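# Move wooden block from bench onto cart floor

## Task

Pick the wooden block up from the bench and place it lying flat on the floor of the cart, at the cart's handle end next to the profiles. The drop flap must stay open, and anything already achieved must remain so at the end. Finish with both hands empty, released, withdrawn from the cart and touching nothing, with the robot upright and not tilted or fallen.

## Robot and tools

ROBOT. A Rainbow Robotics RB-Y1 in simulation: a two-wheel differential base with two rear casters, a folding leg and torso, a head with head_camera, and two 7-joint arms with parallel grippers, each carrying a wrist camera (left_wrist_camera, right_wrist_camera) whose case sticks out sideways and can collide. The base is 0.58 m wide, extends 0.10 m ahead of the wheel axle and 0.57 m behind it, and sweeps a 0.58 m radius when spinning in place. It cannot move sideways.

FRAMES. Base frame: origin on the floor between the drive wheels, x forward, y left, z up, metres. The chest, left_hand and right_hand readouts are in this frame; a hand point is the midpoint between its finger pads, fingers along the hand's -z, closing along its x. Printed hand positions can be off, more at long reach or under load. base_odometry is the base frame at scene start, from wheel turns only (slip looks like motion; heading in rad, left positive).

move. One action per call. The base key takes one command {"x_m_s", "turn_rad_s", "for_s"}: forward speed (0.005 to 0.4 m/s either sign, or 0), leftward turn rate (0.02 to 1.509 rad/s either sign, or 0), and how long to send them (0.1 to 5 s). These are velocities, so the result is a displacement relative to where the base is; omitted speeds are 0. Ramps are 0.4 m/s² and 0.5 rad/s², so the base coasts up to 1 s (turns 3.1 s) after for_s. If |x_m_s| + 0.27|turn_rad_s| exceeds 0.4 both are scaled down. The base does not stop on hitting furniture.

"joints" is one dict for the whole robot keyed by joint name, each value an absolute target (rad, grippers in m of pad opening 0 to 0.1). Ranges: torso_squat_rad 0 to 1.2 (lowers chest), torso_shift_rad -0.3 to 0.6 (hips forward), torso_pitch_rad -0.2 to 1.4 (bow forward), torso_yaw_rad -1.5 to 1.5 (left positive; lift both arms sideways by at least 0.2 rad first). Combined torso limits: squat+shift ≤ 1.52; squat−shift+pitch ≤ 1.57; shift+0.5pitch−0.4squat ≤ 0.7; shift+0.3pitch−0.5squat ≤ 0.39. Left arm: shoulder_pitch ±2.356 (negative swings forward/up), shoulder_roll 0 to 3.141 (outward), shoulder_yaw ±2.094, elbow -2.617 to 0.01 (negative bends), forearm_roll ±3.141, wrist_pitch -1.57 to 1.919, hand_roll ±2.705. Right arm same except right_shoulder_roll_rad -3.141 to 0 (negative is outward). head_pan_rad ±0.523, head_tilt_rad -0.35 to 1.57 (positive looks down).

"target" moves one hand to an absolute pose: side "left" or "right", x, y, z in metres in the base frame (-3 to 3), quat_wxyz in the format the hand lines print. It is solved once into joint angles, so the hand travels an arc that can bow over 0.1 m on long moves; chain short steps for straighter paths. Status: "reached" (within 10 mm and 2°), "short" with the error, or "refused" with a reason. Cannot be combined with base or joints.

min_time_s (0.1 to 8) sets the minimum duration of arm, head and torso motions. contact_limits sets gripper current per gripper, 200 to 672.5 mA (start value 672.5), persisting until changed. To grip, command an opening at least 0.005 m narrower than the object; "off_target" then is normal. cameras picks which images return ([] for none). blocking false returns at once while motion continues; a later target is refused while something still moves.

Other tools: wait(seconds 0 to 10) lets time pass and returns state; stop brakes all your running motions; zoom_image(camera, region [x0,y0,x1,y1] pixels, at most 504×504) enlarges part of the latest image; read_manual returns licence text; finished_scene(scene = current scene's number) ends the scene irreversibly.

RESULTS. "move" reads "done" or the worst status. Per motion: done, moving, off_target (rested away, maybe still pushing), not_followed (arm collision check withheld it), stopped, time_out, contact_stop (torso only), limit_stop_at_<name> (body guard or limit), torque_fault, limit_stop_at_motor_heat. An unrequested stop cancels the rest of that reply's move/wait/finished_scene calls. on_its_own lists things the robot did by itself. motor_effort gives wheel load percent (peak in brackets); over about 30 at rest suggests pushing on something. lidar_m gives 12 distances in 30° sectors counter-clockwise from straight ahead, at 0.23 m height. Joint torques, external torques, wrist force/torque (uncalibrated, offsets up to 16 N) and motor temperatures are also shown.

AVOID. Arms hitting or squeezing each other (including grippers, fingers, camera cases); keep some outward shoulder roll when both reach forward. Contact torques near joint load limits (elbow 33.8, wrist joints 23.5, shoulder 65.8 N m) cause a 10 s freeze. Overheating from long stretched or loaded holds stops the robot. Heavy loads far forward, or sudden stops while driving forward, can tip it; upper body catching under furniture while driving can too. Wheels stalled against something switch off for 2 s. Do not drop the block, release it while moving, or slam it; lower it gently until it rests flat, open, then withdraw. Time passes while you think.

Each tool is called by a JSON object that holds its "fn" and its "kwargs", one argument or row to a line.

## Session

{"fn": "move", "kwargs": {

}}

Scene clock: 0.00 s.
Joint torques (N m): no reading
External joint torques (N m): no reading
Motor temperatures (°C): left_arm=[31 28 32 35 34 33 37] | right_arm=[34 30 31 30 35 37 34]
Wrist force (N): no reading
Wrist torque (N m): no reading
Wrist force, peak (N): no reading
base_odometry: x=+0.000 y=+0.000 heading=+0.000
lidar_m: 0.75 1.03 1.57 4.58 1.52 1.08 1.02 1.07 1.44 3.60 1.10 0.78
base_status: not commanded
joint_positions: torso_squat_rad=+0.350 torso_shift_rad=+0.000 torso_pitch_rad=+0.000 torso_yaw_rad=+0.000 left_shoulder_pitch_rad=+0.037 left_shoulder_roll_rad=+0.004 left_shoulder_yaw_rad=-0.043 left_elbow_rad=-0.196 left_forearm_roll_rad=-0.014 left_wrist_pitch_rad=+0.002 left_hand_roll_rad=+0.027 left_gripper_m=+0.099 right_shoulder_pitch_rad=-0.040 right_shoulder_roll_rad=-0.021 right_shoulder_yaw_rad=-0.018 right_elbow_rad=-0.235 right_forearm_roll_rad=+0.049 right_wrist_pitch_rad=-0.014 right_hand_roll_rad=+0.035 right_gripper_m=+0.099 head_pan_rad=+0.000 head_tilt_rad=+0.400
joint_status: not commanded
wheel_motors_off: 0
motor_effort: left_wheel=+0 right_wheel=+0
chest: x=-0.2280 y=+0.0001 z=+1.2475 quat_wxyz=(+1.000, +0.000, +0.000, +0.000) (m; base frame)
left_hand: x=-0.1598 y=+0.2200 z=+0.5653 quat_wxyz=(+0.997, +0.000, -0.079, -0.009) (m; base frame)
right_hand: x=-0.0823 y=-0.2360 z=+0.5770 quat_wxyz=(+0.989, -0.016, -0.142, +0.041) (m; base frame)
pictures: head_camera, left_wrist_camera, right_wrist_camera
camera_calibration:
left_wrist_camera: T_world_to_cam=[[0.988724, 0.00955725, 0.149443, 0.0708295], [-0.0605519, -0.88722, 0.457355, -0.0439141], [0.13696, -0.461247, -0.876637, 0.69141], [0, 0, 0, 1]] pos_world=[-0.167385, 0.279272, 0.615616]
right_wrist_camera: T_world_to_cam=[[-0.945892, -0.11441, -0.303643, 0.0691098], [-0.245093, 0.865166, 0.437513, -0.0414065], [0.212646, 0.488261, -0.846394, 0.69334], [0, 0, 0, 1]] pos_world=[-0.0922137, -0.2948, 0.62594]

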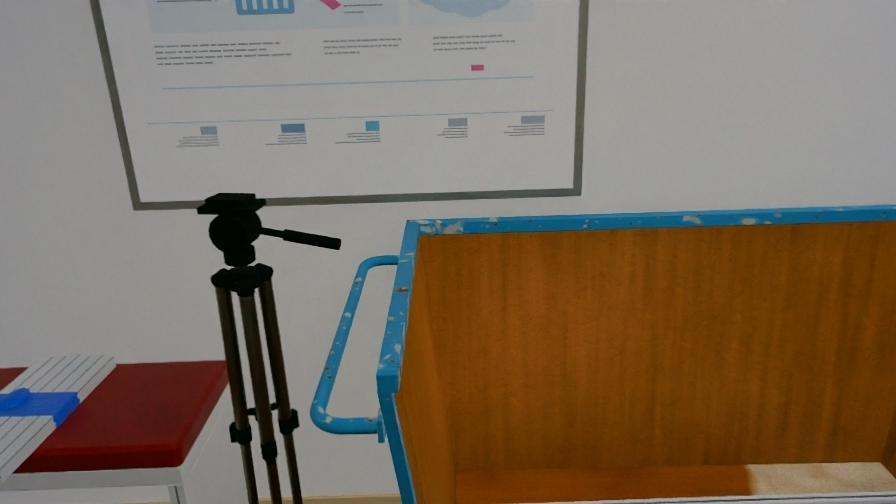

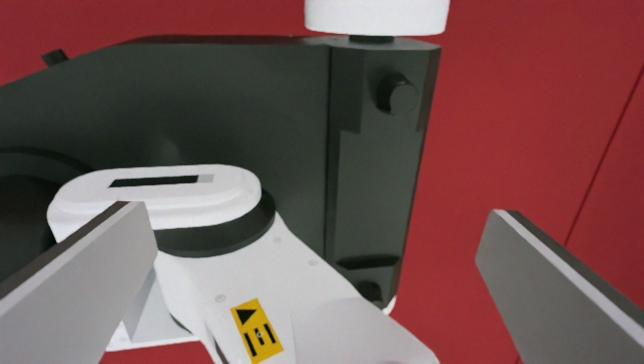

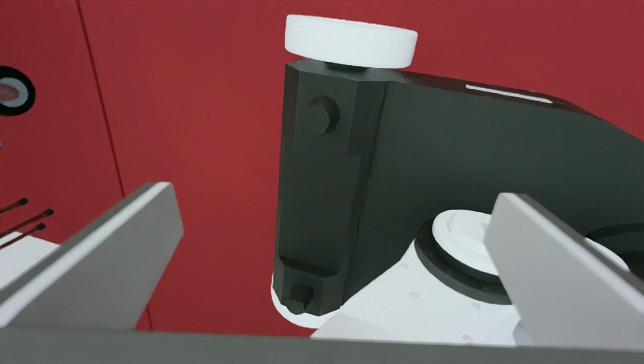

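{"fn": "move", "kwargs": {
  "joints": {"head_tilt_rad": 0.6, "head_pan_rad": 0.5},
  "cameras": ["head_camera"]
}}

{"fn": "move", "kwargs": {
  "joints": {"head_tilt_rad": 0.8, "head_pan_rad": -0.1},
  "cameras": ["head_camera"]
}}

Scene clock: 2.10 s.
Joint torques (N m): left_arm=[-1.35 -0.51 0.79 -0.49 -0.08 -0.58 -0.09] | right_arm=[-3.72 -0.26 -0.78 -1.24 -0.01 -0.57 0.05]
External joint torques (N m): left_arm=[0.03 -0.65 0.78 0.07 -0.08 -0.16 -0.08] | right_arm=[-0.12 0.86 -0.74 0.39 -0.07 0.03 0.03]
Motor temperatures (°C): left_arm=[31 28 32 35 34 33 37] | right_arm=[34 30 31 30 35 37 34]
Wrist force (N): left_arm=[0.1 0.8 -7.2] | right_arm=[-2.4 0.5 -4.4]
Wrist torque (N m): left_arm=[-0.22 0.21 0.08] | right_arm=[-0.01 -0.08 -0.10]
Wrist force, peak (N): left_arm=[-0.7 1.3 -8.3] | right_arm=[-2.9 0.8 -5.4]
move: done
base_odometry: x=+0.000 y=+0.000 heading=+0.000
lidar_m: 0.74 1.03 1.57 4.56 1.50 1.09 1.02 1.08 1.43 3.60 1.09 0.79
base_status: not commanded
joint_positions: torso_squat_rad=+0.350 torso_shift_rad=+0.000 torso_pitch_rad=+0.000 torso_yaw_rad=+0.000 left_shoulder_pitch_rad=+0.037 left_shoulder_roll_rad=+0.004 left_shoulder_yaw_rad=-0.043 left_elbow_rad=-0.196 left_forearm_roll_rad=-0.014 left_wrist_pitch_rad=+0.002 left_hand_roll_rad=+0.027 left_gripper_m=+0.099 right_shoulder_pitch_rad=-0.040 right_shoulder_roll_rad=-0.021 right_shoulder_yaw_rad=-0.018 right_elbow_rad=-0.235 right_forearm_roll_rad=+0.049 right_wrist_pitch_rad=-0.014 right_hand_roll_rad=+0.035 right_gripper_m=+0.099 head_pan_rad=+0.500 head_tilt_rad=+0.600
joint_status: all done
wheel_motors_off: 0
motor_effort: left_wheel=+0(1) right_wheel=+0(2)
chest: x=-0.2280 y=+0.0001 z=+1.2475 quat_wxyz=(+1.000, +0.000, +0.000, +0.000) (m; base frame)
left_hand: x=-0.1598 y=+0.2200 z=+0.5653 quat_wxyz=(+0.997, +0.000, -0.079, -0.009) (m; base frame)
right_hand: x=-0.0823 y=-0.2360 z=+0.5770 quat_wxyz=(+0.989, -0.016, -0.142, +0.041) (m; base frame)
pictures: head_camera
camera_calibration:
head_camera: T_world_to_cam=[[0.480762, -0.876288, -0.0314125, 0.143715], [-0.465904, -0.224934, -0.855767, 1.19443], [0.742833, 0.426055, -0.516406, 0.845605], [0, 0, 0, 1]] pos_world=[-0.140746, 0.0343292, 1.46335]

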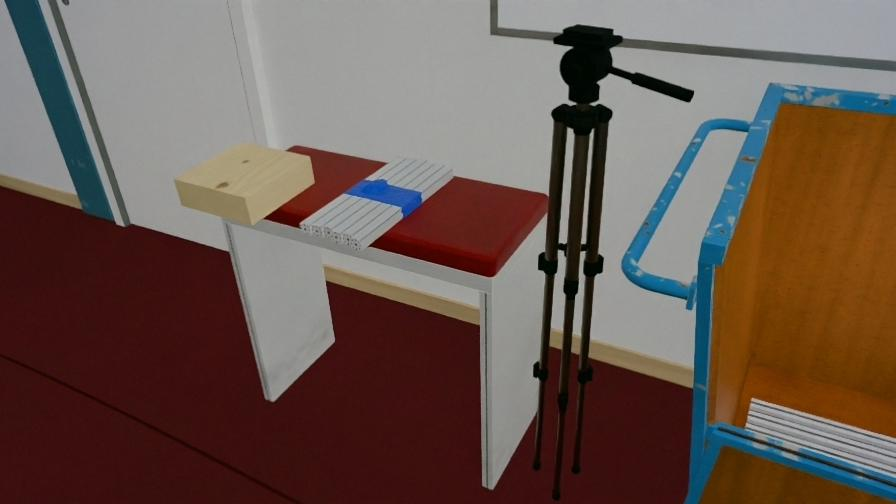

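Scene clock: 3.17 s.
Joint torques (N m): left_arm=[-1.9 -0.73 0.38 -0.55 -0.1 -0.7 -0.06] | right_arm=[-3.78 -0.59 -0.51 -1.29 -0.14 -0.59 0.01]
External joint torques (N m): left_arm=[-0.52 -0.88 0.37 0 -0.11 -0.28 -0.05] | right_arm=[-0.18 0.53 -0.47 0.34 -0.2 0.01 0]
Motor temperatures (°C): left_arm=[31 28 32 35 34 33 37] | right_arm=[34 30 31 30 35 37 34]
Wrist force (N): left_arm=[0.0 1.0 -7.7] | right_arm=[-2.8 1.0 -4.6]
Wrist torque (N m): left_arm=[-0.26 0.12 0.07] | right_arm=[-0.10 -0.13 -0.07]
Wrist force, peak (N): left_arm=[0.3 1.8 -8.1] | right_arm=[-2.9 1.1 -5.5]
move: done
base_odometry: x=+0.000 y=+0.000 heading=+0.000
lidar_m: 0.73 1.03 1.56 4.56 1.51 1.08 1.02 1.08 1.44 3.60 1.09 0.78
base_status: not commanded
joint_positions: torso_squat_rad=+0.350 torso_shift_rad=+0.000 torso_pitch_rad=+0.000 torso_yaw_rad=+0.000 left_shoulder_pitch_rad=+0.037 left_shoulder_roll_rad=+0.004 left_shoulder_yaw_rad=-0.043 left_elbow_rad=-0.196 left_forearm_roll_rad=-0.014 left_wrist_pitch_rad=+0.002 left_hand_roll_rad=+0.027 left_gripper_m=+0.099 right_shoulder_pitch_rad=-0.040 right_shoulder_roll_rad=-0.021 right_shoulder_yaw_rad=-0.018 right_elbow_rad=-0.235 right_forearm_roll_rad=+0.049 right_wrist_pitch_rad=-0.014 right_hand_roll_rad=+0.035 right_gripper_m=+0.099 head_pan_rad=-0.100 head_tilt_rad=+0.800
joint_status: all done
wheel_motors_off: 0
motor_effort: left_wheel=+0(1) right_wheel=+0(2)
chest: x=-0.2280 y=+0.0001 z=+1.2475 quat_wxyz=(+1.000, +0.000, +0.000, +0.000) (m; base frame)
left_hand: x=-0.1598 y=+0.2200 z=+0.5653 quat_wxyz=(+0.997, +0.000, -0.079, -0.009) (m; base frame)
right_hand: x=-0.0823 y=-0.2360 z=+0.5770 quat_wxyz=(+0.989, -0.016, -0.142, +0.041) (m; base frame)
pictures: head_camera
camera_calibration:
head_camera: T_world_to_cam=[[-0.104137, -0.994074, -0.0311686, 0.0228771], [-0.670392, 0.0933092, -0.736117, 0.979062], [0.734663, -0.0557617, -0.676137, 1.07521], [0, 0, 0, 1]] pos_world=[-0.131179, -0.00865841, 1.44841]

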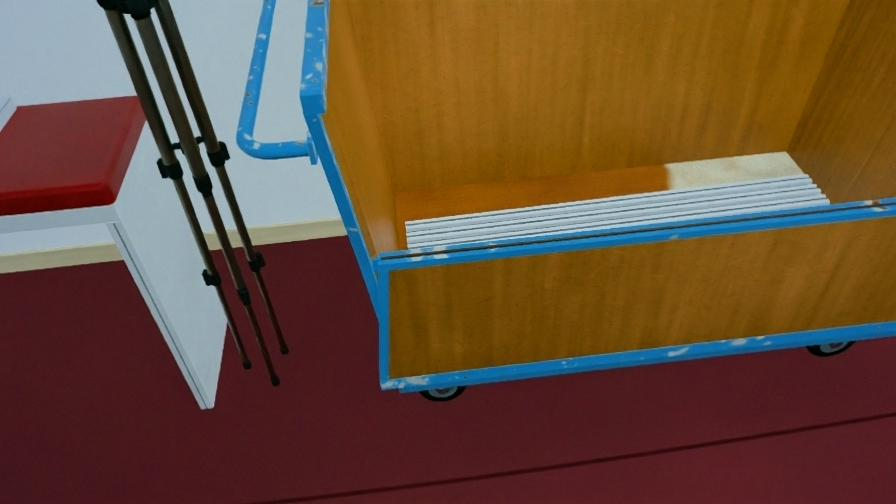

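{"fn": "move", "kwargs": {
  "base": {"turn_rad_s": 0.5, "for_s": 3.14},
  "joints": {"head_tilt_rad": 0.6, "head_pan_rad": 0.0, "left_gripper_m": 0.0, "right_gripper_m": 0.0},
  "cameras": []
}}

{"fn": "move", "kwargs": {
  "base": {"x_m_s": 0.3, "for_s": 4.07},
  "cameras": []
}}

{"fn": "move", "kwargs": {
  "base": {"turn_rad_s": -0.5, "for_s": 3.14},
  "cameras": ["head_camera"]
}}

Scene clock: 12.37 s.
Joint torques (N m): left_arm=[-1.64 -0.61 0.86 -0.56 -0.02 -0.65 0.03] | right_arm=[-3.62 -0.48 -0.47 -1.56 -0.08 -0.48 0]
External joint torques (N m): left_arm=[-0.26 -0.76 0.85 0 -0.03 -0.23 0.03] | right_arm=[-0.03 0.64 -0.43 0.07 -0.14 0.12 -0.02]
Motor temperatures (°C): left_arm=[31 28 32 35 34 33 37] | right_arm=[34 30 31 30 35 37 34]
Wrist force (N): left_arm=[-0.5 0.8 -7.7] | right_arm=[-2.8 1.3 -4.8]
Wrist torque (N m): left_arm=[-0.26 0.12 0.06] | right_arm=[-0.12 -0.12 -0.08]
Wrist force, peak (N): left_arm=[0.1 1.3 -8.5] | right_arm=[-2.7 1.6 -5.5]
move: done
base_odometry: x=+0.000 y=+0.000 heading=+1.566
lidar_m: 4.50 1.50 1.07 1.02 1.05 1.42 3.68 1.11 0.80 0.75 1.06 1.56
base_status: done (sent for 3.13 of 3.13 s)
joint_positions: torso_squat_rad=+0.350 torso_shift_rad=+0.000 torso_pitch_rad=+0.000 torso_yaw_rad=+0.000 left_shoulder_pitch_rad=+0.037 left_shoulder_roll_rad=+0.004 left_shoulder_yaw_rad=-0.043 left_elbow_rad=-0.196 left_forearm_roll_rad=-0.014 left_wrist_pitch_rad=+0.002 left_hand_roll_rad=+0.027 left_gripper_m=+0.000 right_shoulder_pitch_rad=-0.040 right_shoulder_roll_rad=-0.021 right_shoulder_yaw_rad=-0.018 right_elbow_rad=-0.235 right_forearm_roll_rad=+0.049 right_wrist_pitch_rad=-0.014 right_hand_roll_rad=+0.035 right_gripper_m=+0.000 head_pan_rad=+0.000 head_tilt_rad=+0.600
joint_status: all done
wheel_motors_off: 0
motor_effort: left_wheel=+6(33) right_wheel=+20(50)
chest: x=-0.2280 y=+0.0001 z=+1.2475 quat_wxyz=(+1.000, +0.000, +0.000, +0.000) (m; base frame)
left_hand: x=-0.1598 y=+0.2200 z=+0.5653 quat_wxyz=(+0.997, +0.000, -0.079, -0.009) (m; base frame)
right_hand: x=-0.0823 y=-0.2360 z=+0.5770 quat_wxyz=(+0.989, -0.016, -0.142, +0.041) (m; base frame)
pictures: none
No camera images: "cameras" was empty.

Scene clock: 17.53 s.
Joint torques (N m): left_arm=[-1.13 -0.45 0.85 -0.46 0 -0.65 -0.15] | right_arm=[-3.32 -0.52 -0.52 -1.34 -0.19 -0.58 0.01]
External joint torques (N m): left_arm=[0.24 -0.6 0.84 0.1 0 -0.23 -0.14] | right_arm=[0.27 0.6 -0.47 0.29 -0.25 0.02 0]
Motor temperatures (°C): left_arm=[31 28 32 35 34 33 37] | right_arm=[34 30 31 30 35 37 34]
Wrist force (N): left_arm=[-1.2 1.4 -7.5] | right_arm=[-2.3 1.2 -4.7]
Wrist torque (N m): left_arm=[-0.30 0.01 0.07] | right_arm=[-0.13 -0.04 -0.10]
Wrist force, peak (N): left_arm=[-0.1 1.9 -8.3] | right_arm=[-3.1 1.5 -5.2]
move: done
base_odometry: x=+0.005 y=+1.220 heading=+1.568
lidar_m: 4.38 1.55 1.11 1.05 1.09 1.47 3.77 1.35 1.12 0.89 1.52 2.01
base_status: done (sent for 4.07 of 4.07 s)
joint_positions: torso_squat_rad=+0.350 torso_shift_rad=+0.000 torso_pitch_rad=+0.000 torso_yaw_rad=+0.000 left_shoulder_pitch_rad=+0.037 left_shoulder_roll_rad=+0.004 left_shoulder_yaw_rad=-0.043 left_elbow_rad=-0.196 left_forearm_roll_rad=-0.014 left_wrist_pitch_rad=+0.002 left_hand_roll_rad=+0.027 left_gripper_m=+0.000 right_shoulder_pitch_rad=-0.040 right_shoulder_roll_rad=-0.021 right_shoulder_yaw_rad=-0.018 right_elbow_rad=-0.235 right_forearm_roll_rad=+0.049 right_wrist_pitch_rad=-0.014 right_hand_roll_rad=+0.035 right_gripper_m=+0.000 head_pan_rad=+0.000 head_tilt_rad=+0.600
joint_status: not commanded
wheel_motors_off: 0
motor_effort: left_wheel=+17(48) right_wheel=-16(47)
chest: x=-0.2280 y=+0.0001 z=+1.2475 quat_wxyz=(+1.000, +0.000, +0.000, +0.000) (m; base frame)
left_hand: x=-0.1597 y=+0.2200 z=+0.5653 quat_wxyz=(+0.997, +0.000, -0.079, -0.009) (m; base frame)
right_hand: x=-0.0823 y=-0.2360 z=+0.5770 quat_wxyz=(+0.989, -0.016, -0.142, +0.041) (m; base frame)
pictures: none
No camera images: "cameras" was empty.

Scene clock: 22.03 s.
Joint torques (N m): left_arm=[-1.68 -0.35 1.01 -0.4 -0.06 -0.7 -0.01] | right_arm=[-3.48 -0.64 -0.42 -1.32 -0.09 -0.63 0]
External joint torques (N m): left_arm=[-0.3 -0.5 0.99 0.15 -0.06 -0.28 0] | right_arm=[0.12 0.48 -0.38 0.31 -0.15 -0.03 -0.01]
Motor temperatures (°C): left_arm=[31 28 32 35 34 33 37] | right_arm=[34 30 31 30 35 37 34]
Wrist force (N): left_arm=[-0.6 1.4 -7.7] | right_arm=[-2.6 1.3 -5.2]
Wrist torque (N m): left_arm=[-0.32 0.05 0.09] | right_arm=[-0.13 -0.07 -0.08]
Wrist force, peak (N): left_arm=[-0.2 2.0 -8.3] | right_arm=[-3.0 1.0 -5.4]
move: done
base_odometry: x=+0.004 y=+1.220 heading=+0.001
lidar_m: 0.88 1.53 2.02 4.38 1.56 1.12 1.05 1.10 1.48 3.71 1.35 1.11
base_status: done (sent for 3.13 of 3.13 s)
joint_positions: torso_squat_rad=+0.350 torso_shift_rad=+0.000 torso_pitch_rad=+0.000 torso_yaw_rad=+0.000 left_shoulder_pitch_rad=+0.037 left_shoulder_roll_rad=+0.004 left_shoulder_yaw_rad=-0.043 left_elbow_rad=-0.196 left_forearm_roll_rad=-0.014 left_wrist_pitch_rad=+0.002 left_hand_roll_rad=+0.027 left_gripper_m=+0.000 right_shoulder_pitch_rad=-0.040 right_shoulder_roll_rad=-0.021 right_shoulder_yaw_rad=-0.018 right_elbow_rad=-0.235 right_forearm_roll_rad=+0.049 right_wrist_pitch_rad=-0.014 right_hand_roll_rad=+0.035 right_gripper_m=+0.000 head_pan_rad=+0.000 head_tilt_rad=+0.600
joint_status: not commanded
wheel_motors_off: 0
motor_effort: left_wheel=+22(48) right_wheel=+3(50)
chest: x=-0.2280 y=+0.0001 z=+1.2475 quat_wxyz=(+1.000, +0.000, +0.000, +0.000) (m; base frame)
left_hand: x=-0.1597 y=+0.2200 z=+0.5653 quat_wxyz=(+0.997, +0.000, -0.079, -0.009) (m; base frame)
right_hand: x=-0.0823 y=-0.2359 z=+0.5770 quat_wxyz=(+0.989, -0.016, -0.142, +0.041) (m; base frame)
pictures: head_camera
camera_calibration:
head_camera: T_world_to_cam=[[0.00184303, -0.999504, -0.031436, 0.044995], [-0.516734, 0.0259619, -0.855752, 1.18393], [0.856144, 0.0178212, -0.51643, 0.869005], [0, 0, 0, 1]] pos_world=[-0.132298, -0.00125112, 1.46335]

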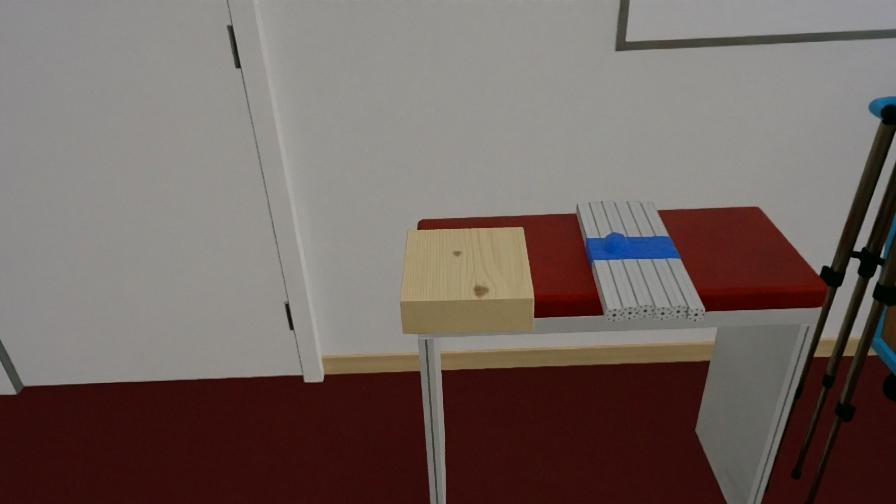

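{"fn": "move", "kwargs": {
  "joints": {"torso_squat_rad": 0.1, "torso_pitch_rad": 0.6, "head_tilt_rad": 0.5, "left_shoulder_pitch_rad": -0.6, "left_shoulder_roll_rad": 1.2, "left_shoulder_yaw_rad": -1.0, "left_elbow_rad": -1.0, "left_forearm_roll_rad": 0, "left_wrist_pitch_rad": 0, "left_hand_roll_rad": 0, "right_shoulder_pitch_rad": -0.6, "right_shoulder_roll_rad": -1.2, "right_shoulder_yaw_rad": 1.0, "right_elbow_rad": -1.0, "right_forearm_roll_rad": 0, "right_wrist_pitch_rad": 0, "right_hand_roll_rad": 0},
  "min_time_s": 3.5,
  "cameras": ["head_camera"]
}}

{"fn": "move", "kwargs": {
  "joints": {"left_shoulder_pitch_rad": -1.850, "left_shoulder_roll_rad": 0.916, "left_shoulder_yaw_rad": -2.078, "left_elbow_rad": -1.456, "left_forearm_roll_rad": 1.519, "left_wrist_pitch_rad": 0.628, "left_hand_roll_rad": -0.469, "right_shoulder_pitch_rad": -1.850, "right_shoulder_roll_rad": -0.916, "right_shoulder_yaw_rad": 2.078, "right_elbow_rad": -1.456, "right_forearm_roll_rad": -1.519, "right_wrist_pitch_rad": 0.628, "right_hand_roll_rad": 0.469},
  "min_time_s": 3.5,
  "cameras": ["head_camera"]
}}

Scene clock: 30.50 s.
Joint torques (N m): left_arm=[-4.7 17.02 4.44 0.99 0.24 -0.44 -0.35] | right_arm=[-5.63 -21.21 -3.47 1.67 -0.39 0.36 -0.23]
External joint torques (N m): left_arm=[-0.11 -2.18 -0.34 -0.78 0.19 -0.47 -0.36] | right_arm=[-1.06 -1.98 1.33 -0.08 -0.35 0.29 -0.23]
Motor temperatures (°C): left_arm=[31 28 32 35 34 33 37] | right_arm=[34 30 31 30 35 37 34]
Wrist force (N): left_arm=[1.5 -2.4 -6.8] | right_arm=[-0.6 3.5 -3.8]
Wrist torque (N m): left_arm=[-0.03 0.25 0.04] | right_arm=[-0.22 -0.03 -0.09]
Wrist force, peak (N): left_arm=[-0.7 1.4 -8.5] | right_arm=[-3.7 2.3 -5.1]
move: done
base_odometry: x=+0.004 y=+1.220 heading=+0.001
lidar_m: 0.89 1.52 2.01 4.37 1.56 1.11 1.05 1.11 1.48 3.70 1.34 1.12
base_status: not commanded
joint_positions: torso_squat_rad=+0.100 torso_shift_rad=+0.000 torso_pitch_rad=+0.600 torso_yaw_rad=+0.000 left_shoulder_pitch_rad=-0.600 left_shoulder_roll_rad=+1.200 left_shoulder_yaw_rad=-1.000 left_elbow_rad=-1.000 left_forearm_roll_rad=+0.000 left_wrist_pitch_rad=+0.000 left_hand_roll_rad=+0.000 left_gripper_m=+0.000 right_shoulder_pitch_rad=-0.600 right_shoulder_roll_rad=-1.199 right_shoulder_yaw_rad=+1.000 right_elbow_rad=-1.000 right_forearm_roll_rad=+0.000 right_wrist_pitch_rad=+0.000 right_hand_roll_rad=+0.000 right_gripper_m=+0.000 head_pan_rad=+0.000 head_tilt_rad=+0.500
joint_status: all done
wheel_motors_off: 0
motor_effort: left_wheel=+21(23) right_wheel=+3(7)
chest: x=-0.0533 y=+0.0001 z=+1.2324 quat_wxyz=(+0.955, +0.000, +0.295, +0.000) (m; base frame)
left_hand: x=+0.2712 y=+0.5351 z=+0.7314 quat_wxyz=(+0.714, +0.201, -0.137, -0.656) (m; base frame)
right_hand: x=+0.2710 y=-0.5347 z=+0.7313 quat_wxyz=(+0.714, -0.200, -0.137, +0.656) (m; base frame)
pictures: head_camera
camera_calibration:
head_camera: T_world_to_cam=[[-0.0135383, -0.999502, -0.028519, 0.0396718], [-0.863684, 0.0260611, -0.50336, 0.816049], [0.503852, 0.0178167, -0.863606, 1.10209], [0, 0, 0, 1]] pos_world=[0.150053, -0.00125082, 1.36367]

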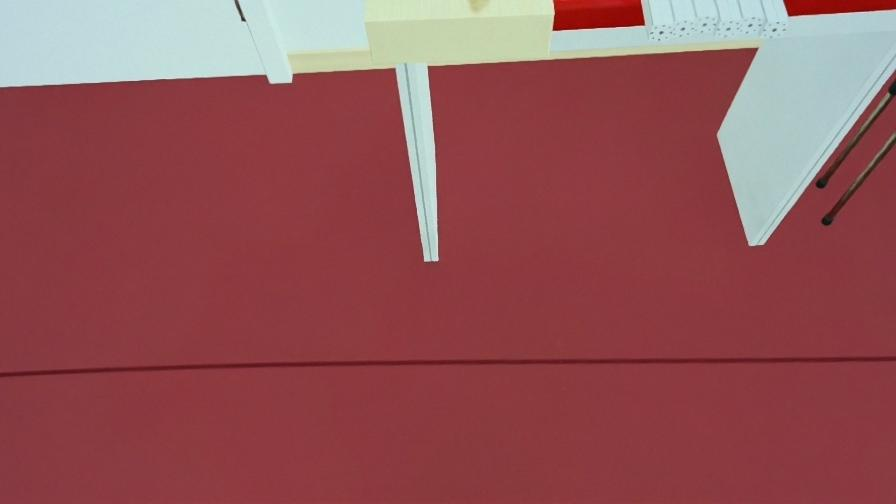

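Scene clock: 34.30 s.
Joint torques (N m): left_arm=[-17.69 5.6 6.08 0.29 0.05 -0.17 -0.19] | right_arm=[-20.56 -5.99 -4.63 0.71 -0.2 0.11 0.16]
External joint torques (N m): left_arm=[0.68 -1.75 -0.14 -0.42 0.03 -0.03 -0.19] | right_arm=[-2.17 1.52 1.29 -0.21 -0.34 0.19 0.16]
Motor temperatures (°C): left_arm=[31 28 32 35 34 33 37] | right_arm=[34 30 31 30 35 37 34]
Wrist force (N): left_arm=[1.5 1.5 -7.3] | right_arm=[-1.5 0.8 -4.7]
Wrist torque (N m): left_arm=[-0.35 0.27 0.10] | right_arm=[-0.05 -0.10 -0.06]
Wrist force, peak (N): left_arm=[0.7 1.1 -8.7] | right_arm=[-1.8 3.0 -5.1]
move: done
base_odometry: x=+0.004 y=+1.220 heading=+0.001
lidar_m: 0.88 1.53 2.02 4.38 1.55 1.11 1.05 1.10 1.48 3.71 1.35 1.11
base_status: not commanded
joint_positions: torso_squat_rad=+0.100 torso_shift_rad=+0.000 torso_pitch_rad=+0.600 torso_yaw_rad=+0.000 left_shoulder_pitch_rad=-1.850 left_shoulder_roll_rad=+0.916 left_shoulder_yaw_rad=-2.078 left_elbow_rad=-1.456 left_forearm_roll_rad=+1.519 left_wrist_pitch_rad=+0.628 left_hand_roll_rad=-0.469 left_gripper_m=+0.000 right_shoulder_pitch_rad=-1.850 right_shoulder_roll_rad=-0.916 right_shoulder_yaw_rad=+2.078 right_elbow_rad=-1.456 right_forearm_roll_rad=-1.519 right_wrist_pitch_rad=+0.628 right_hand_roll_rad=+0.469 right_gripper_m=+0.000 head_pan_rad=+0.000 head_tilt_rad=+0.500
joint_status: all done
wheel_motors_off: 0
motor_effort: left_wheel=+20(21) right_wheel=+2(4)
chest: x=-0.0533 y=+0.0001 z=+1.2324 quat_wxyz=(+0.955, +0.000, +0.295, +0.000) (m; base frame)
left_hand: x=+0.3382 y=+0.2000 z=+0.8001 quat_wxyz=(+0.707, -0.001, +0.000, -0.707) (m; base frame)
right_hand: x=+0.3380 y=-0.2000 z=+0.8000 quat_wxyz=(+0.707, +0.001, +0.001, +0.707) (m; base frame)
pictures: head_camera
camera_calibration:
head_camera: T_world_to_cam=[[-0.0135369, -0.999501, -0.0285231, 0.0396772], [-0.863659, 0.0260628, -0.503402, 0.816103], [0.503895, 0.0178197, -0.863581, 1.10205], [0, 0, 0, 1]] pos_world=[0.150053, -0.00125082, 1.36367]

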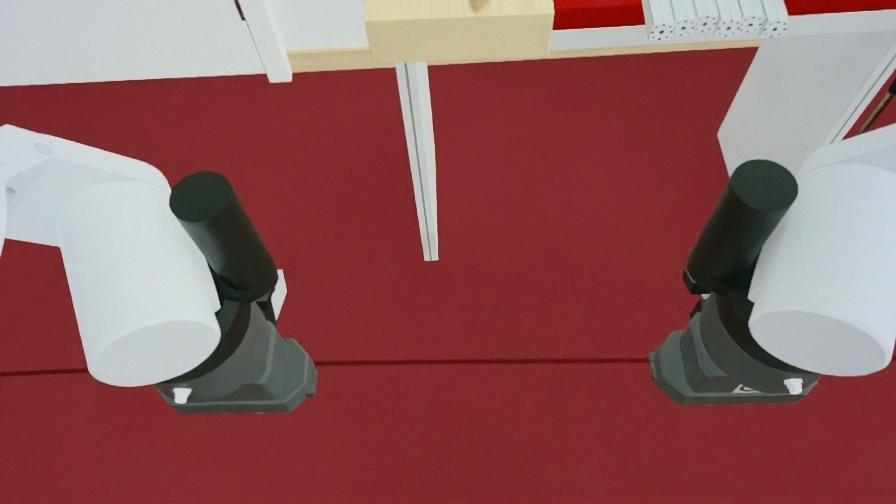

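{"fn": "move", "kwargs": {
  "target": {"side": "right", "x": 0.338, "y": -0.165, "z": 0.80, "quat_wxyz": [0.7071, 0, 0, 0.7071]},
  "min_time_s": 1.5,
  "cameras": []
}}

{"fn": "move", "kwargs": {
  "base": {"x_m_s": 0.2, "for_s": 2.4},
  "cameras": ["head_camera"]
}}

Scene clock: 38.37 s.
Joint torques (N m): left_arm=[-17.85 5.62 6.24 0.36 0.17 -0.17 -0.32] | right_arm=[-21.16 -5.06 -7.68 1.72 0.25 0.16 -0.26]
External joint torques (N m): left_arm=[0.52 -1.73 0.02 -0.35 0.15 -0.04 -0.32] | right_arm=[-2.2 1.93 -1.56 0.89 0.11 0.23 -0.26]
Motor temperatures (°C): left_arm=[31 28 32 35 34 33 37] | right_arm=[34 30 31 30 35 37 34]
Wrist force (N): left_arm=[1.1 1.6 -8.6] | right_arm=[-0.7 1.0 -4.5]
Wrist torque (N m): left_arm=[-0.34 0.28 0.08] | right_arm=[-0.12 -0.01 -0.05]
Wrist force, peak (N): left_arm=[0.4 1.0 -8.8] | right_arm=[-0.9 1.0 -5.5]
move: done
base_odometry: x=+0.004 y=+1.220 heading=+0.001
lidar_m: 0.89 1.54 2.02 4.38 1.54 1.11 1.05 1.11 1.47 3.73 1.34 1.11
base_status: not commanded
joint_positions: torso_squat_rad=+0.100 torso_shift_rad=+0.000 torso_pitch_rad=+0.600 torso_yaw_rad=+0.000 left_shoulder_pitch_rad=-1.850 left_shoulder_roll_rad=+0.916 left_shoulder_yaw_rad=-2.078 left_elbow_rad=-1.456 left_forearm_roll_rad=+1.519 left_wrist_pitch_rad=+0.628 left_hand_roll_rad=-0.469 left_gripper_m=+0.000 right_shoulder_pitch_rad=-1.868 right_shoulder_roll_rad=-0.834 right_shoulder_yaw_rad=+2.065 right_elbow_rad=-1.440 right_forearm_roll_rad=-1.502 right_wrist_pitch_rad=+0.659 right_hand_roll_rad=+0.387 right_gripper_m=+0.000 head_pan_rad=+0.000 head_tilt_rad=+0.500
joint_status: all done
wheel_motors_off: 0
motor_effort: left_wheel=+20(21) right_wheel=+1(3)
chest: x=-0.0533 y=+0.0001 z=+1.2324 quat_wxyz=(+0.955, +0.000, +0.295, +0.000) (m; base frame)
left_hand: x=+0.3382 y=+0.2000 z=+0.8001 quat_wxyz=(+0.707, -0.001, +0.000, -0.707) (m; base frame)
right_hand: x=+0.3377 y=-0.1654 z=+0.7998 quat_wxyz=(+0.707, +0.000, +0.000, +0.707) (m; base frame)
right_hand_status: reached (checked arc, planned for 1.5 s): 1 mm and 0.0 deg off.
pictures: none
No camera images: "cameras" was empty.

Scene clock: 41.60 s.
Joint torques (N m): left_arm=[-17.13 5.53 6.76 0.65 0.16 -0.13 -0.23] | right_arm=[-19.97 -5.15 -7.31 1.01 0.13 0.04 -0.29]
External joint torques (N m): left_arm=[1.24 -1.82 0.54 -0.07 0.13 0.01 -0.23] | right_arm=[-1 1.84 -1.18 0.18 -0.02 0.12 -0.29]
Motor temperatures (°C): left_arm=[31 28 32 35 34 33 37] | right_arm=[34 30 31 30 35 37 34]
Wrist force (N): left_arm=[1.1 1.6 -8.3] | right_arm=[-1.1 1.0 -4.7]
Wrist torque (N m): left_arm=[-0.32 0.26 0.13] | right_arm=[-0.11 -0.04 -0.08]
Wrist force, peak (N): left_arm=[1.3 1.5 -8.5] | right_arm=[-0.9 0.8 -5.5]
move: done
base_odometry: x=+0.485 y=+1.220 heading=+0.001
lidar_m: 0.40 1.06 1.39 3.59 2.26 1.61 1.53 1.59 2.14 1.14 0.76 0.89
base_status: done (sent for 2.4 of 2.4 s)
joint_positions: torso_squat_rad=+0.100 torso_shift_rad=+0.000 torso_pitch_rad=+0.600 torso_yaw_rad=+0.000 left_shoulder_pitch_rad=-1.850 left_shoulder_roll_rad=+0.916 left_shoulder_yaw_rad=-2.078 left_elbow_rad=-1.456 left_forearm_roll_rad=+1.519 left_wrist_pitch_rad=+0.628 left_hand_roll_rad=-0.469 left_gripper_m=+0.000 right_shoulder_pitch_rad=-1.868 right_shoulder_roll_rad=-0.834 right_shoulder_yaw_rad=+2.065 right_elbow_rad=-1.440 right_forearm_roll_rad=-1.502 right_wrist_pitch_rad=+0.659 right_hand_roll_rad=+0.387 right_gripper_m=+0.000 head_pan_rad=+0.000 head_tilt_rad=+0.500
joint_status: not commanded
wheel_motors_off: 0
motor_effort: left_wheel=-5(44) right_wheel=+5(35)
chest: x=-0.0533 y=+0.0001 z=+1.2324 quat_wxyz=(+0.955, +0.000, +0.296, +0.000) (m; base frame)
left_hand: x=+0.3382 y=+0.2000 z=+0.8001 quat_wxyz=(+0.707, -0.001, +0.000, -0.707) (m; base frame)
right_hand: x=+0.3379 y=-0.1653 z=+0.7999 quat_wxyz=(+0.707, +0.000, +0.000, +0.707) (m; base frame)
pictures: head_camera
camera_calibration:
head_camera: T_world_to_cam=[[-0.0135407, -0.999502, -0.0285197, 0.0396731], [-0.863728, 0.026062, -0.503285, 0.815953], [0.503777, 0.0178184, -0.86365, 1.10216], [0, 0, 0, 1]] pos_world=[0.150053, -0.00125082, 1.36367]

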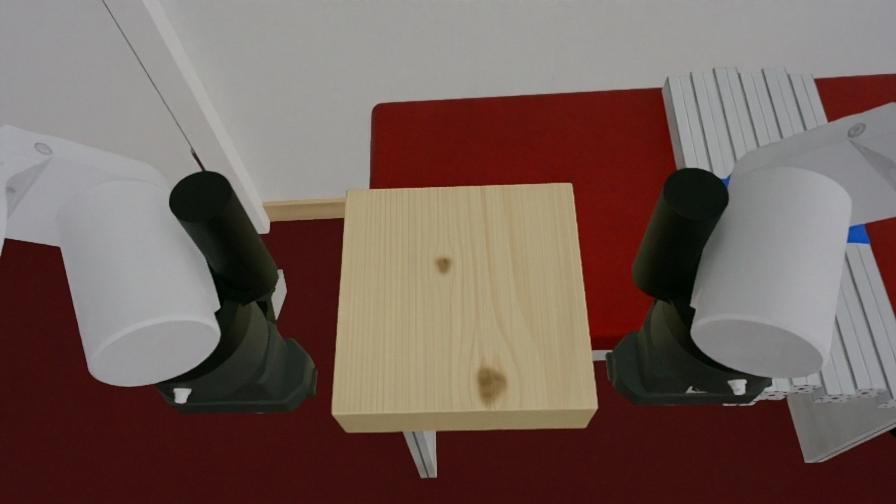

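{"fn": "move", "kwargs": {
  "base": {"x_m_s": 0.1, "for_s": 1.0},
  "cameras": []
}}

{"fn": "move", "kwargs": {
  "joints": {"torso_squat_rad": 0.26},
  "min_time_s": 1.5
}}

Scene clock: 46.47 s.
Joint torques (N m): left_arm=[-17.12 5.43 6.78 0.68 0.04 -0.13 -0.24] | right_arm=[-19.99 -5.43 -7.19 0.81 0.18 0 -0.27]
External joint torques (N m): left_arm=[1.25 -1.92 0.56 -0.03 0.02 0 -0.24] | right_arm=[-1.02 1.56 -1.07 -0.02 0.04 0.07 -0.27]
Motor temperatures (°C): left_arm=[31 28 32 35 34 33 37] | right_arm=[34 30 31 30 35 37 34]
Wrist force (N): left_arm=[0.9 1.7 -7.6] | right_arm=[-0.6 0.7 -5.1]
Wrist torque (N m): left_arm=[-0.36 0.22 0.09] | right_arm=[-0.07 0.04 -0.08]
Wrist force, peak (N): left_arm=[1.2 1.6 -8.4] | right_arm=[-0.5 0.0 -5.8]
move: done
base_odometry: x=+0.585 y=+1.220 heading=+0.001
lidar_m: 0.32 0.31 1.25 3.27 2.41 1.72 1.63 1.71 2.28 1.18 0.71 0.86
base_status: done (sent for 1 of 1 s)
joint_positions: torso_squat_rad=+0.100 torso_shift_rad=+0.000 torso_pitch_rad=+0.600 torso_yaw_rad=+0.000 left_shoulder_pitch_rad=-1.850 left_shoulder_roll_rad=+0.916 left_shoulder_yaw_rad=-2.078 left_elbow_rad=-1.456 left_forearm_roll_rad=+1.519 left_wrist_pitch_rad=+0.628 left_hand_roll_rad=-0.469 left_gripper_m=+0.000 right_shoulder_pitch_rad=-1.868 right_shoulder_roll_rad=-0.834 right_shoulder_yaw_rad=+2.065 right_elbow_rad=-1.440 right_forearm_roll_rad=-1.502 right_wrist_pitch_rad=+0.659 right_hand_roll_rad=+0.387 right_gripper_m=+0.000 head_pan_rad=+0.000 head_tilt_rad=+0.500
joint_status: not commanded
wheel_motors_off: 0
motor_effort: left_wheel=-6(19) right_wheel=+3(29)
chest: x=-0.0532 y=+0.0001 z=+1.2324 quat_wxyz=(+0.955, +0.000, +0.296, +0.000) (m; base frame)
left_hand: x=+0.3382 y=+0.2000 z=+0.8001 quat_wxyz=(+0.707, -0.001, +0.001, -0.707) (m; base frame)
right_hand: x=+0.3379 y=-0.1653 z=+0.7999 quat_wxyz=(+0.707, +0.000, +0.000, +0.707) (m; base frame)
pictures: none
No camera images: "cameras" was empty.

Scene clock: 48.27 s.
Joint torques (N m): left_arm=[-16.89 5.7 6.34 0.55 0.21 -0.21 -0.29] | right_arm=[-20.35 -5.42 -7.36 0.78 0.17 0.13 -0.46]
External joint torques (N m): left_arm=[1.48 -1.65 0.12 -0.16 0.19 -0.08 -0.29] | right_arm=[-1.38 1.57 -1.24 -0.05 0.02 0.2 -0.46]
Motor temperatures (°C): left_arm=[31 28 32 35 34 33 37] | right_arm=[34 30 31 30 35 37 34]
Wrist force (N): left_arm=[0.7 1.3 -8.0] | right_arm=[-1.1 0.5 -4.8]
Wrist torque (N m): left_arm=[-0.27 0.21 0.11] | right_arm=[-0.04 -0.03 -0.08]
Wrist force, peak (N): left_arm=[0.5 1.5 -8.5] | right_arm=[-1.0 0.8 -5.8]
move: done
base_odometry: x=+0.585 y=+1.220 heading=+0.001
lidar_m: 0.32 0.32 1.25 3.26 2.42 1.71 1.64 1.71 2.28 1.18 0.70 0.88
base_status: not commanded
joint_positions: torso_squat_rad=+0.260 torso_shift_rad=+0.000 torso_pitch_rad=+0.600 torso_yaw_rad=+0.000 left_shoulder_pitch_rad=-1.850 left_shoulder_roll_rad=+0.916 left_shoulder_yaw_rad=-2.078 left_elbow_rad=-1.456 left_forearm_roll_rad=+1.519 left_wrist_pitch_rad=+0.628 left_hand_roll_rad=-0.469 left_gripper_m=+0.000 right_shoulder_pitch_rad=-1.868 right_shoulder_roll_rad=-0.834 right_shoulder_yaw_rad=+2.065 right_elbow_rad=-1.440 right_forearm_roll_rad=-1.502 right_wrist_pitch_rad=+0.659 right_hand_roll_rad=+0.387 right_gripper_m=+0.000 head_pan_rad=+0.000 head_tilt_rad=+0.500
joint_status: all done
wheel_motors_off: 0
motor_effort: left_wheel=-5(6) right_wheel=+5(6)
chest: x=-0.0533 y=+0.0001 z=+1.2124 quat_wxyz=(+0.955, +0.000, +0.295, +0.000) (m; base frame)
left_hand: x=+0.3382 y=+0.2000 z=+0.7802 quat_wxyz=(+0.707, -0.001, +0.000, -0.707) (m; base frame)
right_hand: x=+0.3379 y=-0.1653 z=+0.7799 quat_wxyz=(+0.707, +0.000, +0.000, +0.707) (m; base frame)
pictures: head_camera, left_wrist_camera, right_wrist_camera
camera_calibration:
head_camera: T_world_to_cam=[[-0.0135343, -0.999502, -0.0285223, 0.0391039], [-0.863615, 0.0260617, -0.503478, 0.806043], [0.50397, 0.0178181, -0.863537, 1.08476], [0, 0, 0, 1]] pos_world=[0.149953, -0.00125082, 1.34367]
left_wrist_camera: T_world_to_cam=[[0.0266674, -0.999615, -0.00767029, 0.196278], [-0.886753, -0.0271973, 0.461443, -0.0256687], [-0.461474, -0.00550382, -0.887137, 0.921728], [0, 0, 0, 1]] pos_world=[0.397357, 0.200578, 0.831049]
right_wrist_camera: T_world_to_cam=[[0.0288035, -0.999246, -0.0260524, -0.155797], [-0.861194, -0.0380388, 0.506851, -0.0835029], [-0.50746, 0.00783712, -0.86164, 0.917045], [0, 0, 0, 1]] pos_world=[0.397939, -0.166043, 0.828427]

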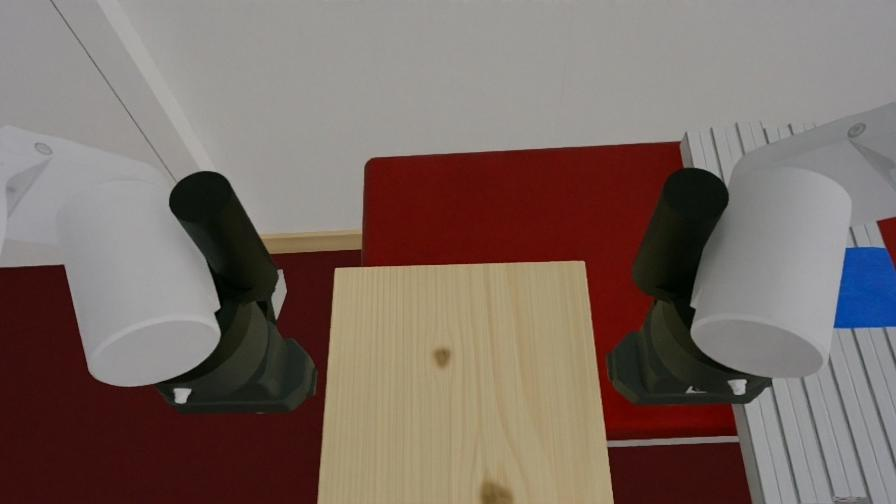

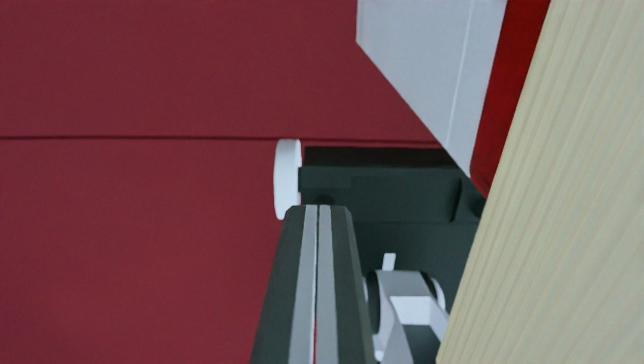

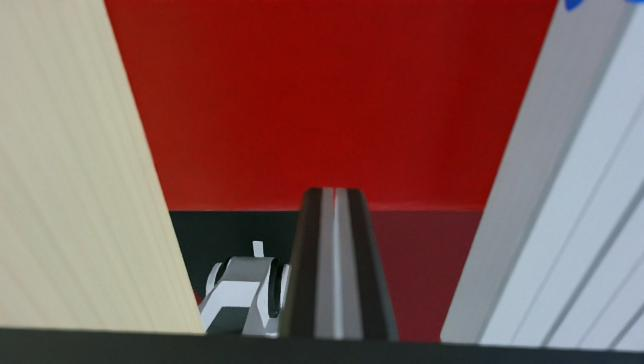

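{"fn": "move", "kwargs": {
  "target": {"side": "left", "x": 0.338, "y": 0.130, "z": 0.78, "quat_wxyz": [0.7071, 0, 0, -0.7071]},
  "min_time_s": 2.5,
  "cameras": ["left_wrist_camera"]
}}

{"fn": "move", "kwargs": {
  "target": {"side": "right", "x": 0.338, "y": -0.130, "z": 0.78, "quat_wxyz": [0.7071, 0, 0, 0.7071]},
  "min_time_s": 2,
  "cameras": ["right_wrist_camera"]
}}

Scene clock: 52.90 s.
Joint torques (N m): left_arm=[-21.84 1.98 12.73 0.93 -0.19 -1.95 0.33] | right_arm=[-19.88 -5.34 -6.97 0.72 0.25 0.07 -0.33]
External joint torques (N m): left_arm=[-2.41 -4.37 6.09 0.33 -0.21 -1.83 0.32] | right_arm=[-0.91 1.65 -0.84 -0.11 0.11 0.14 -0.33]
Motor temperatures (°C): left_arm=[31 28 32 35 34 33 37] | right_arm=[34 30 31 30 35 37 34]
Wrist force (N): left_arm=[-5.6 -0.1 -10.5] | right_arm=[-1.2 0.7 -5.2]
Wrist torque (N m): left_arm=[-0.38 0.37 0.01] | right_arm=[-0.06 -0.03 -0.05]
Wrist force, peak (N): left_arm=[-5.9 -0.8 -10.9] | right_arm=[-0.8 1.1 -5.8]
move: done
base_odometry: x=+0.585 y=+1.220 heading=+0.001
lidar_m: 0.32 0.31 1.27 3.27 2.42 1.71 1.63 1.71 2.30 1.18 0.70 0.87
base_status: not commanded
joint_positions: torso_squat_rad=+0.260 torso_shift_rad=+0.000 torso_pitch_rad=+0.600 torso_yaw_rad=+0.000 left_shoulder_pitch_rad=-1.880 left_shoulder_roll_rad=+0.748 left_shoulder_yaw_rad=-2.045 left_elbow_rad=-1.404 left_forearm_roll_rad=+1.506 left_wrist_pitch_rad=+0.695 left_hand_roll_rad=-0.333 left_gripper_m=+0.000 right_shoulder_pitch_rad=-1.868 right_shoulder_roll_rad=-0.834 right_shoulder_yaw_rad=+2.065 right_elbow_rad=-1.440 right_forearm_roll_rad=-1.502 right_wrist_pitch_rad=+0.659 right_hand_roll_rad=+0.387 right_gripper_m=+0.000 head_pan_rad=+0.000 head_tilt_rad=+0.500
joint_status: all done
wheel_motors_off: 0
motor_effort: left_wheel=-4(6) right_wheel=+3(6)
chest: x=-0.0533 y=+0.0001 z=+1.2124 quat_wxyz=(+0.955, +0.000, +0.295, +0.000) (m; base frame)
left_hand: x=+0.3374 y=+0.1311 z=+0.7799 quat_wxyz=(+0.707, +0.000, +0.001, -0.707) (m; base frame)
left_hand_status: reached (checked arc, planned for 2.5 s): 1 mm and 0.1 deg off.
right_hand: x=+0.3379 y=-0.1652 z=+0.7799 quat_wxyz=(+0.707, +0.000, +0.000, +0.707) (m; base frame)
pictures: left_wrist_camera
camera_calibration:
left_wrist_camera: T_world_to_cam=[[0.0276085, -0.99957, -0.00992245, 0.128918], [-0.887607, -0.0290792, 0.459682, -0.0261558], [-0.459773, -0.00388392, -0.888028, 0.920744], [0, 0, 0, 1]] pos_world=[0.396558, 0.131678, 0.830949]

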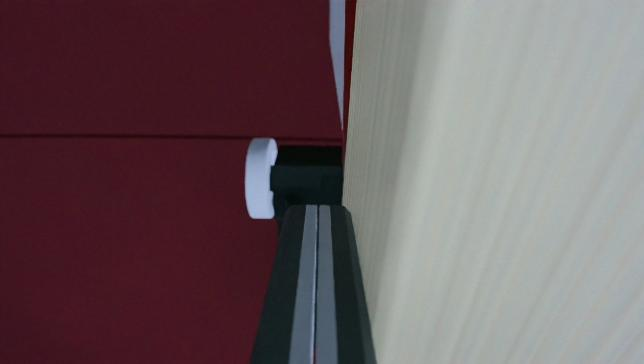

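Scene clock: 55.23 s.
Joint torques (N m): left_arm=[-21.8 1.99 12.95 0.84 -0.14 -1.8 0.27] | right_arm=[-21.65 -4.23 -7.9 1.85 -0.29 0.19 -0.28]
External joint torques (N m): left_arm=[-2.36 -4.37 6.31 0.24 -0.16 -1.68 0.27] | right_arm=[-2.14 2.29 -1.59 1.04 -0.44 0.26 -0.28]
Motor temperatures (°C): left_arm=[31 28 32 35 34 33 37] | right_arm=[34 30 31 30 35 37 34]
Wrist force (N): left_arm=[-6.5 0.0 -10.7] | right_arm=[-0.5 0.6 -5.1]
Wrist torque (N m): left_arm=[-0.40 0.37 0.03] | right_arm=[-0.04 0.01 -0.09]
Wrist force, peak (N): left_arm=[-6.0 -0.2 -11.6] | right_arm=[-1.2 0.4 -5.9]
move: done
base_odometry: x=+0.585 y=+1.220 heading=+0.001
lidar_m: 0.31 0.31 1.26 3.26 2.40 1.71 1.64 1.70 2.27 1.17 0.70 0.88
base_status: not commanded
joint_positions: torso_squat_rad=+0.260 torso_shift_rad=+0.000 torso_pitch_rad=+0.600 torso_yaw_rad=+0.000 left_shoulder_pitch_rad=-1.880 left_shoulder_roll_rad=+0.748 left_shoulder_yaw_rad=-2.045 left_elbow_rad=-1.404 left_forearm_roll_rad=+1.506 left_wrist_pitch_rad=+0.695 left_hand_roll_rad=-0.333 left_gripper_m=+0.000 right_shoulder_pitch_rad=-1.880 right_shoulder_roll_rad=-0.746 right_shoulder_yaw_rad=+2.045 right_elbow_rad=-1.402 right_forearm_roll_rad=-1.508 right_wrist_pitch_rad=+0.694 right_hand_roll_rad=+0.335 right_gripper_m=+0.000 head_pan_rad=+0.000 head_tilt_rad=+0.500
joint_status: all done
wheel_motors_off: 0
motor_effort: left_wheel=-5(5) right_wheel=+4(5)
chest: x=-0.0533 y=+0.0001 z=+1.2124 quat_wxyz=(+0.955, +0.000, +0.295, +0.000) (m; base frame)
left_hand: x=+0.3374 y=+0.1311 z=+0.7799 quat_wxyz=(+0.707, +0.000, +0.001, -0.707) (m; base frame)
right_hand: x=+0.3377 y=-0.1304 z=+0.7798 quat_wxyz=(+0.707, +0.000, +0.000, +0.707) (m; base frame)
right_hand_status: reached (checked arc, planned for 2.0 s): 1 mm and 0.0 deg off.
pictures: right_wrist_camera
camera_calibration:
right_wrist_camera: T_world_to_cam=[[0.028727, -0.999255, -0.0257808, -0.12112], [-0.861151, -0.0378358, 0.506939, -0.08231], [-0.507537, 0.00763829, -0.861596, 0.916467], [0, 0, 0, 1]] pos_world=[0.397739, -0.131144, 0.828228]

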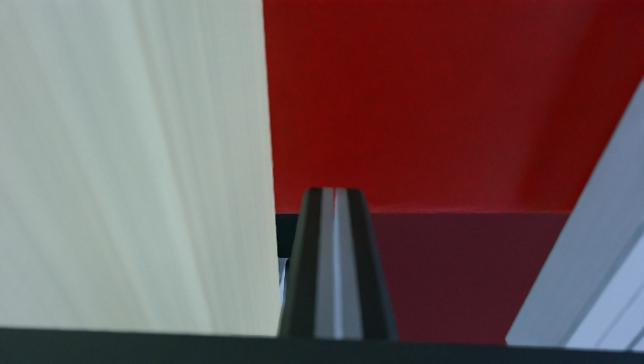

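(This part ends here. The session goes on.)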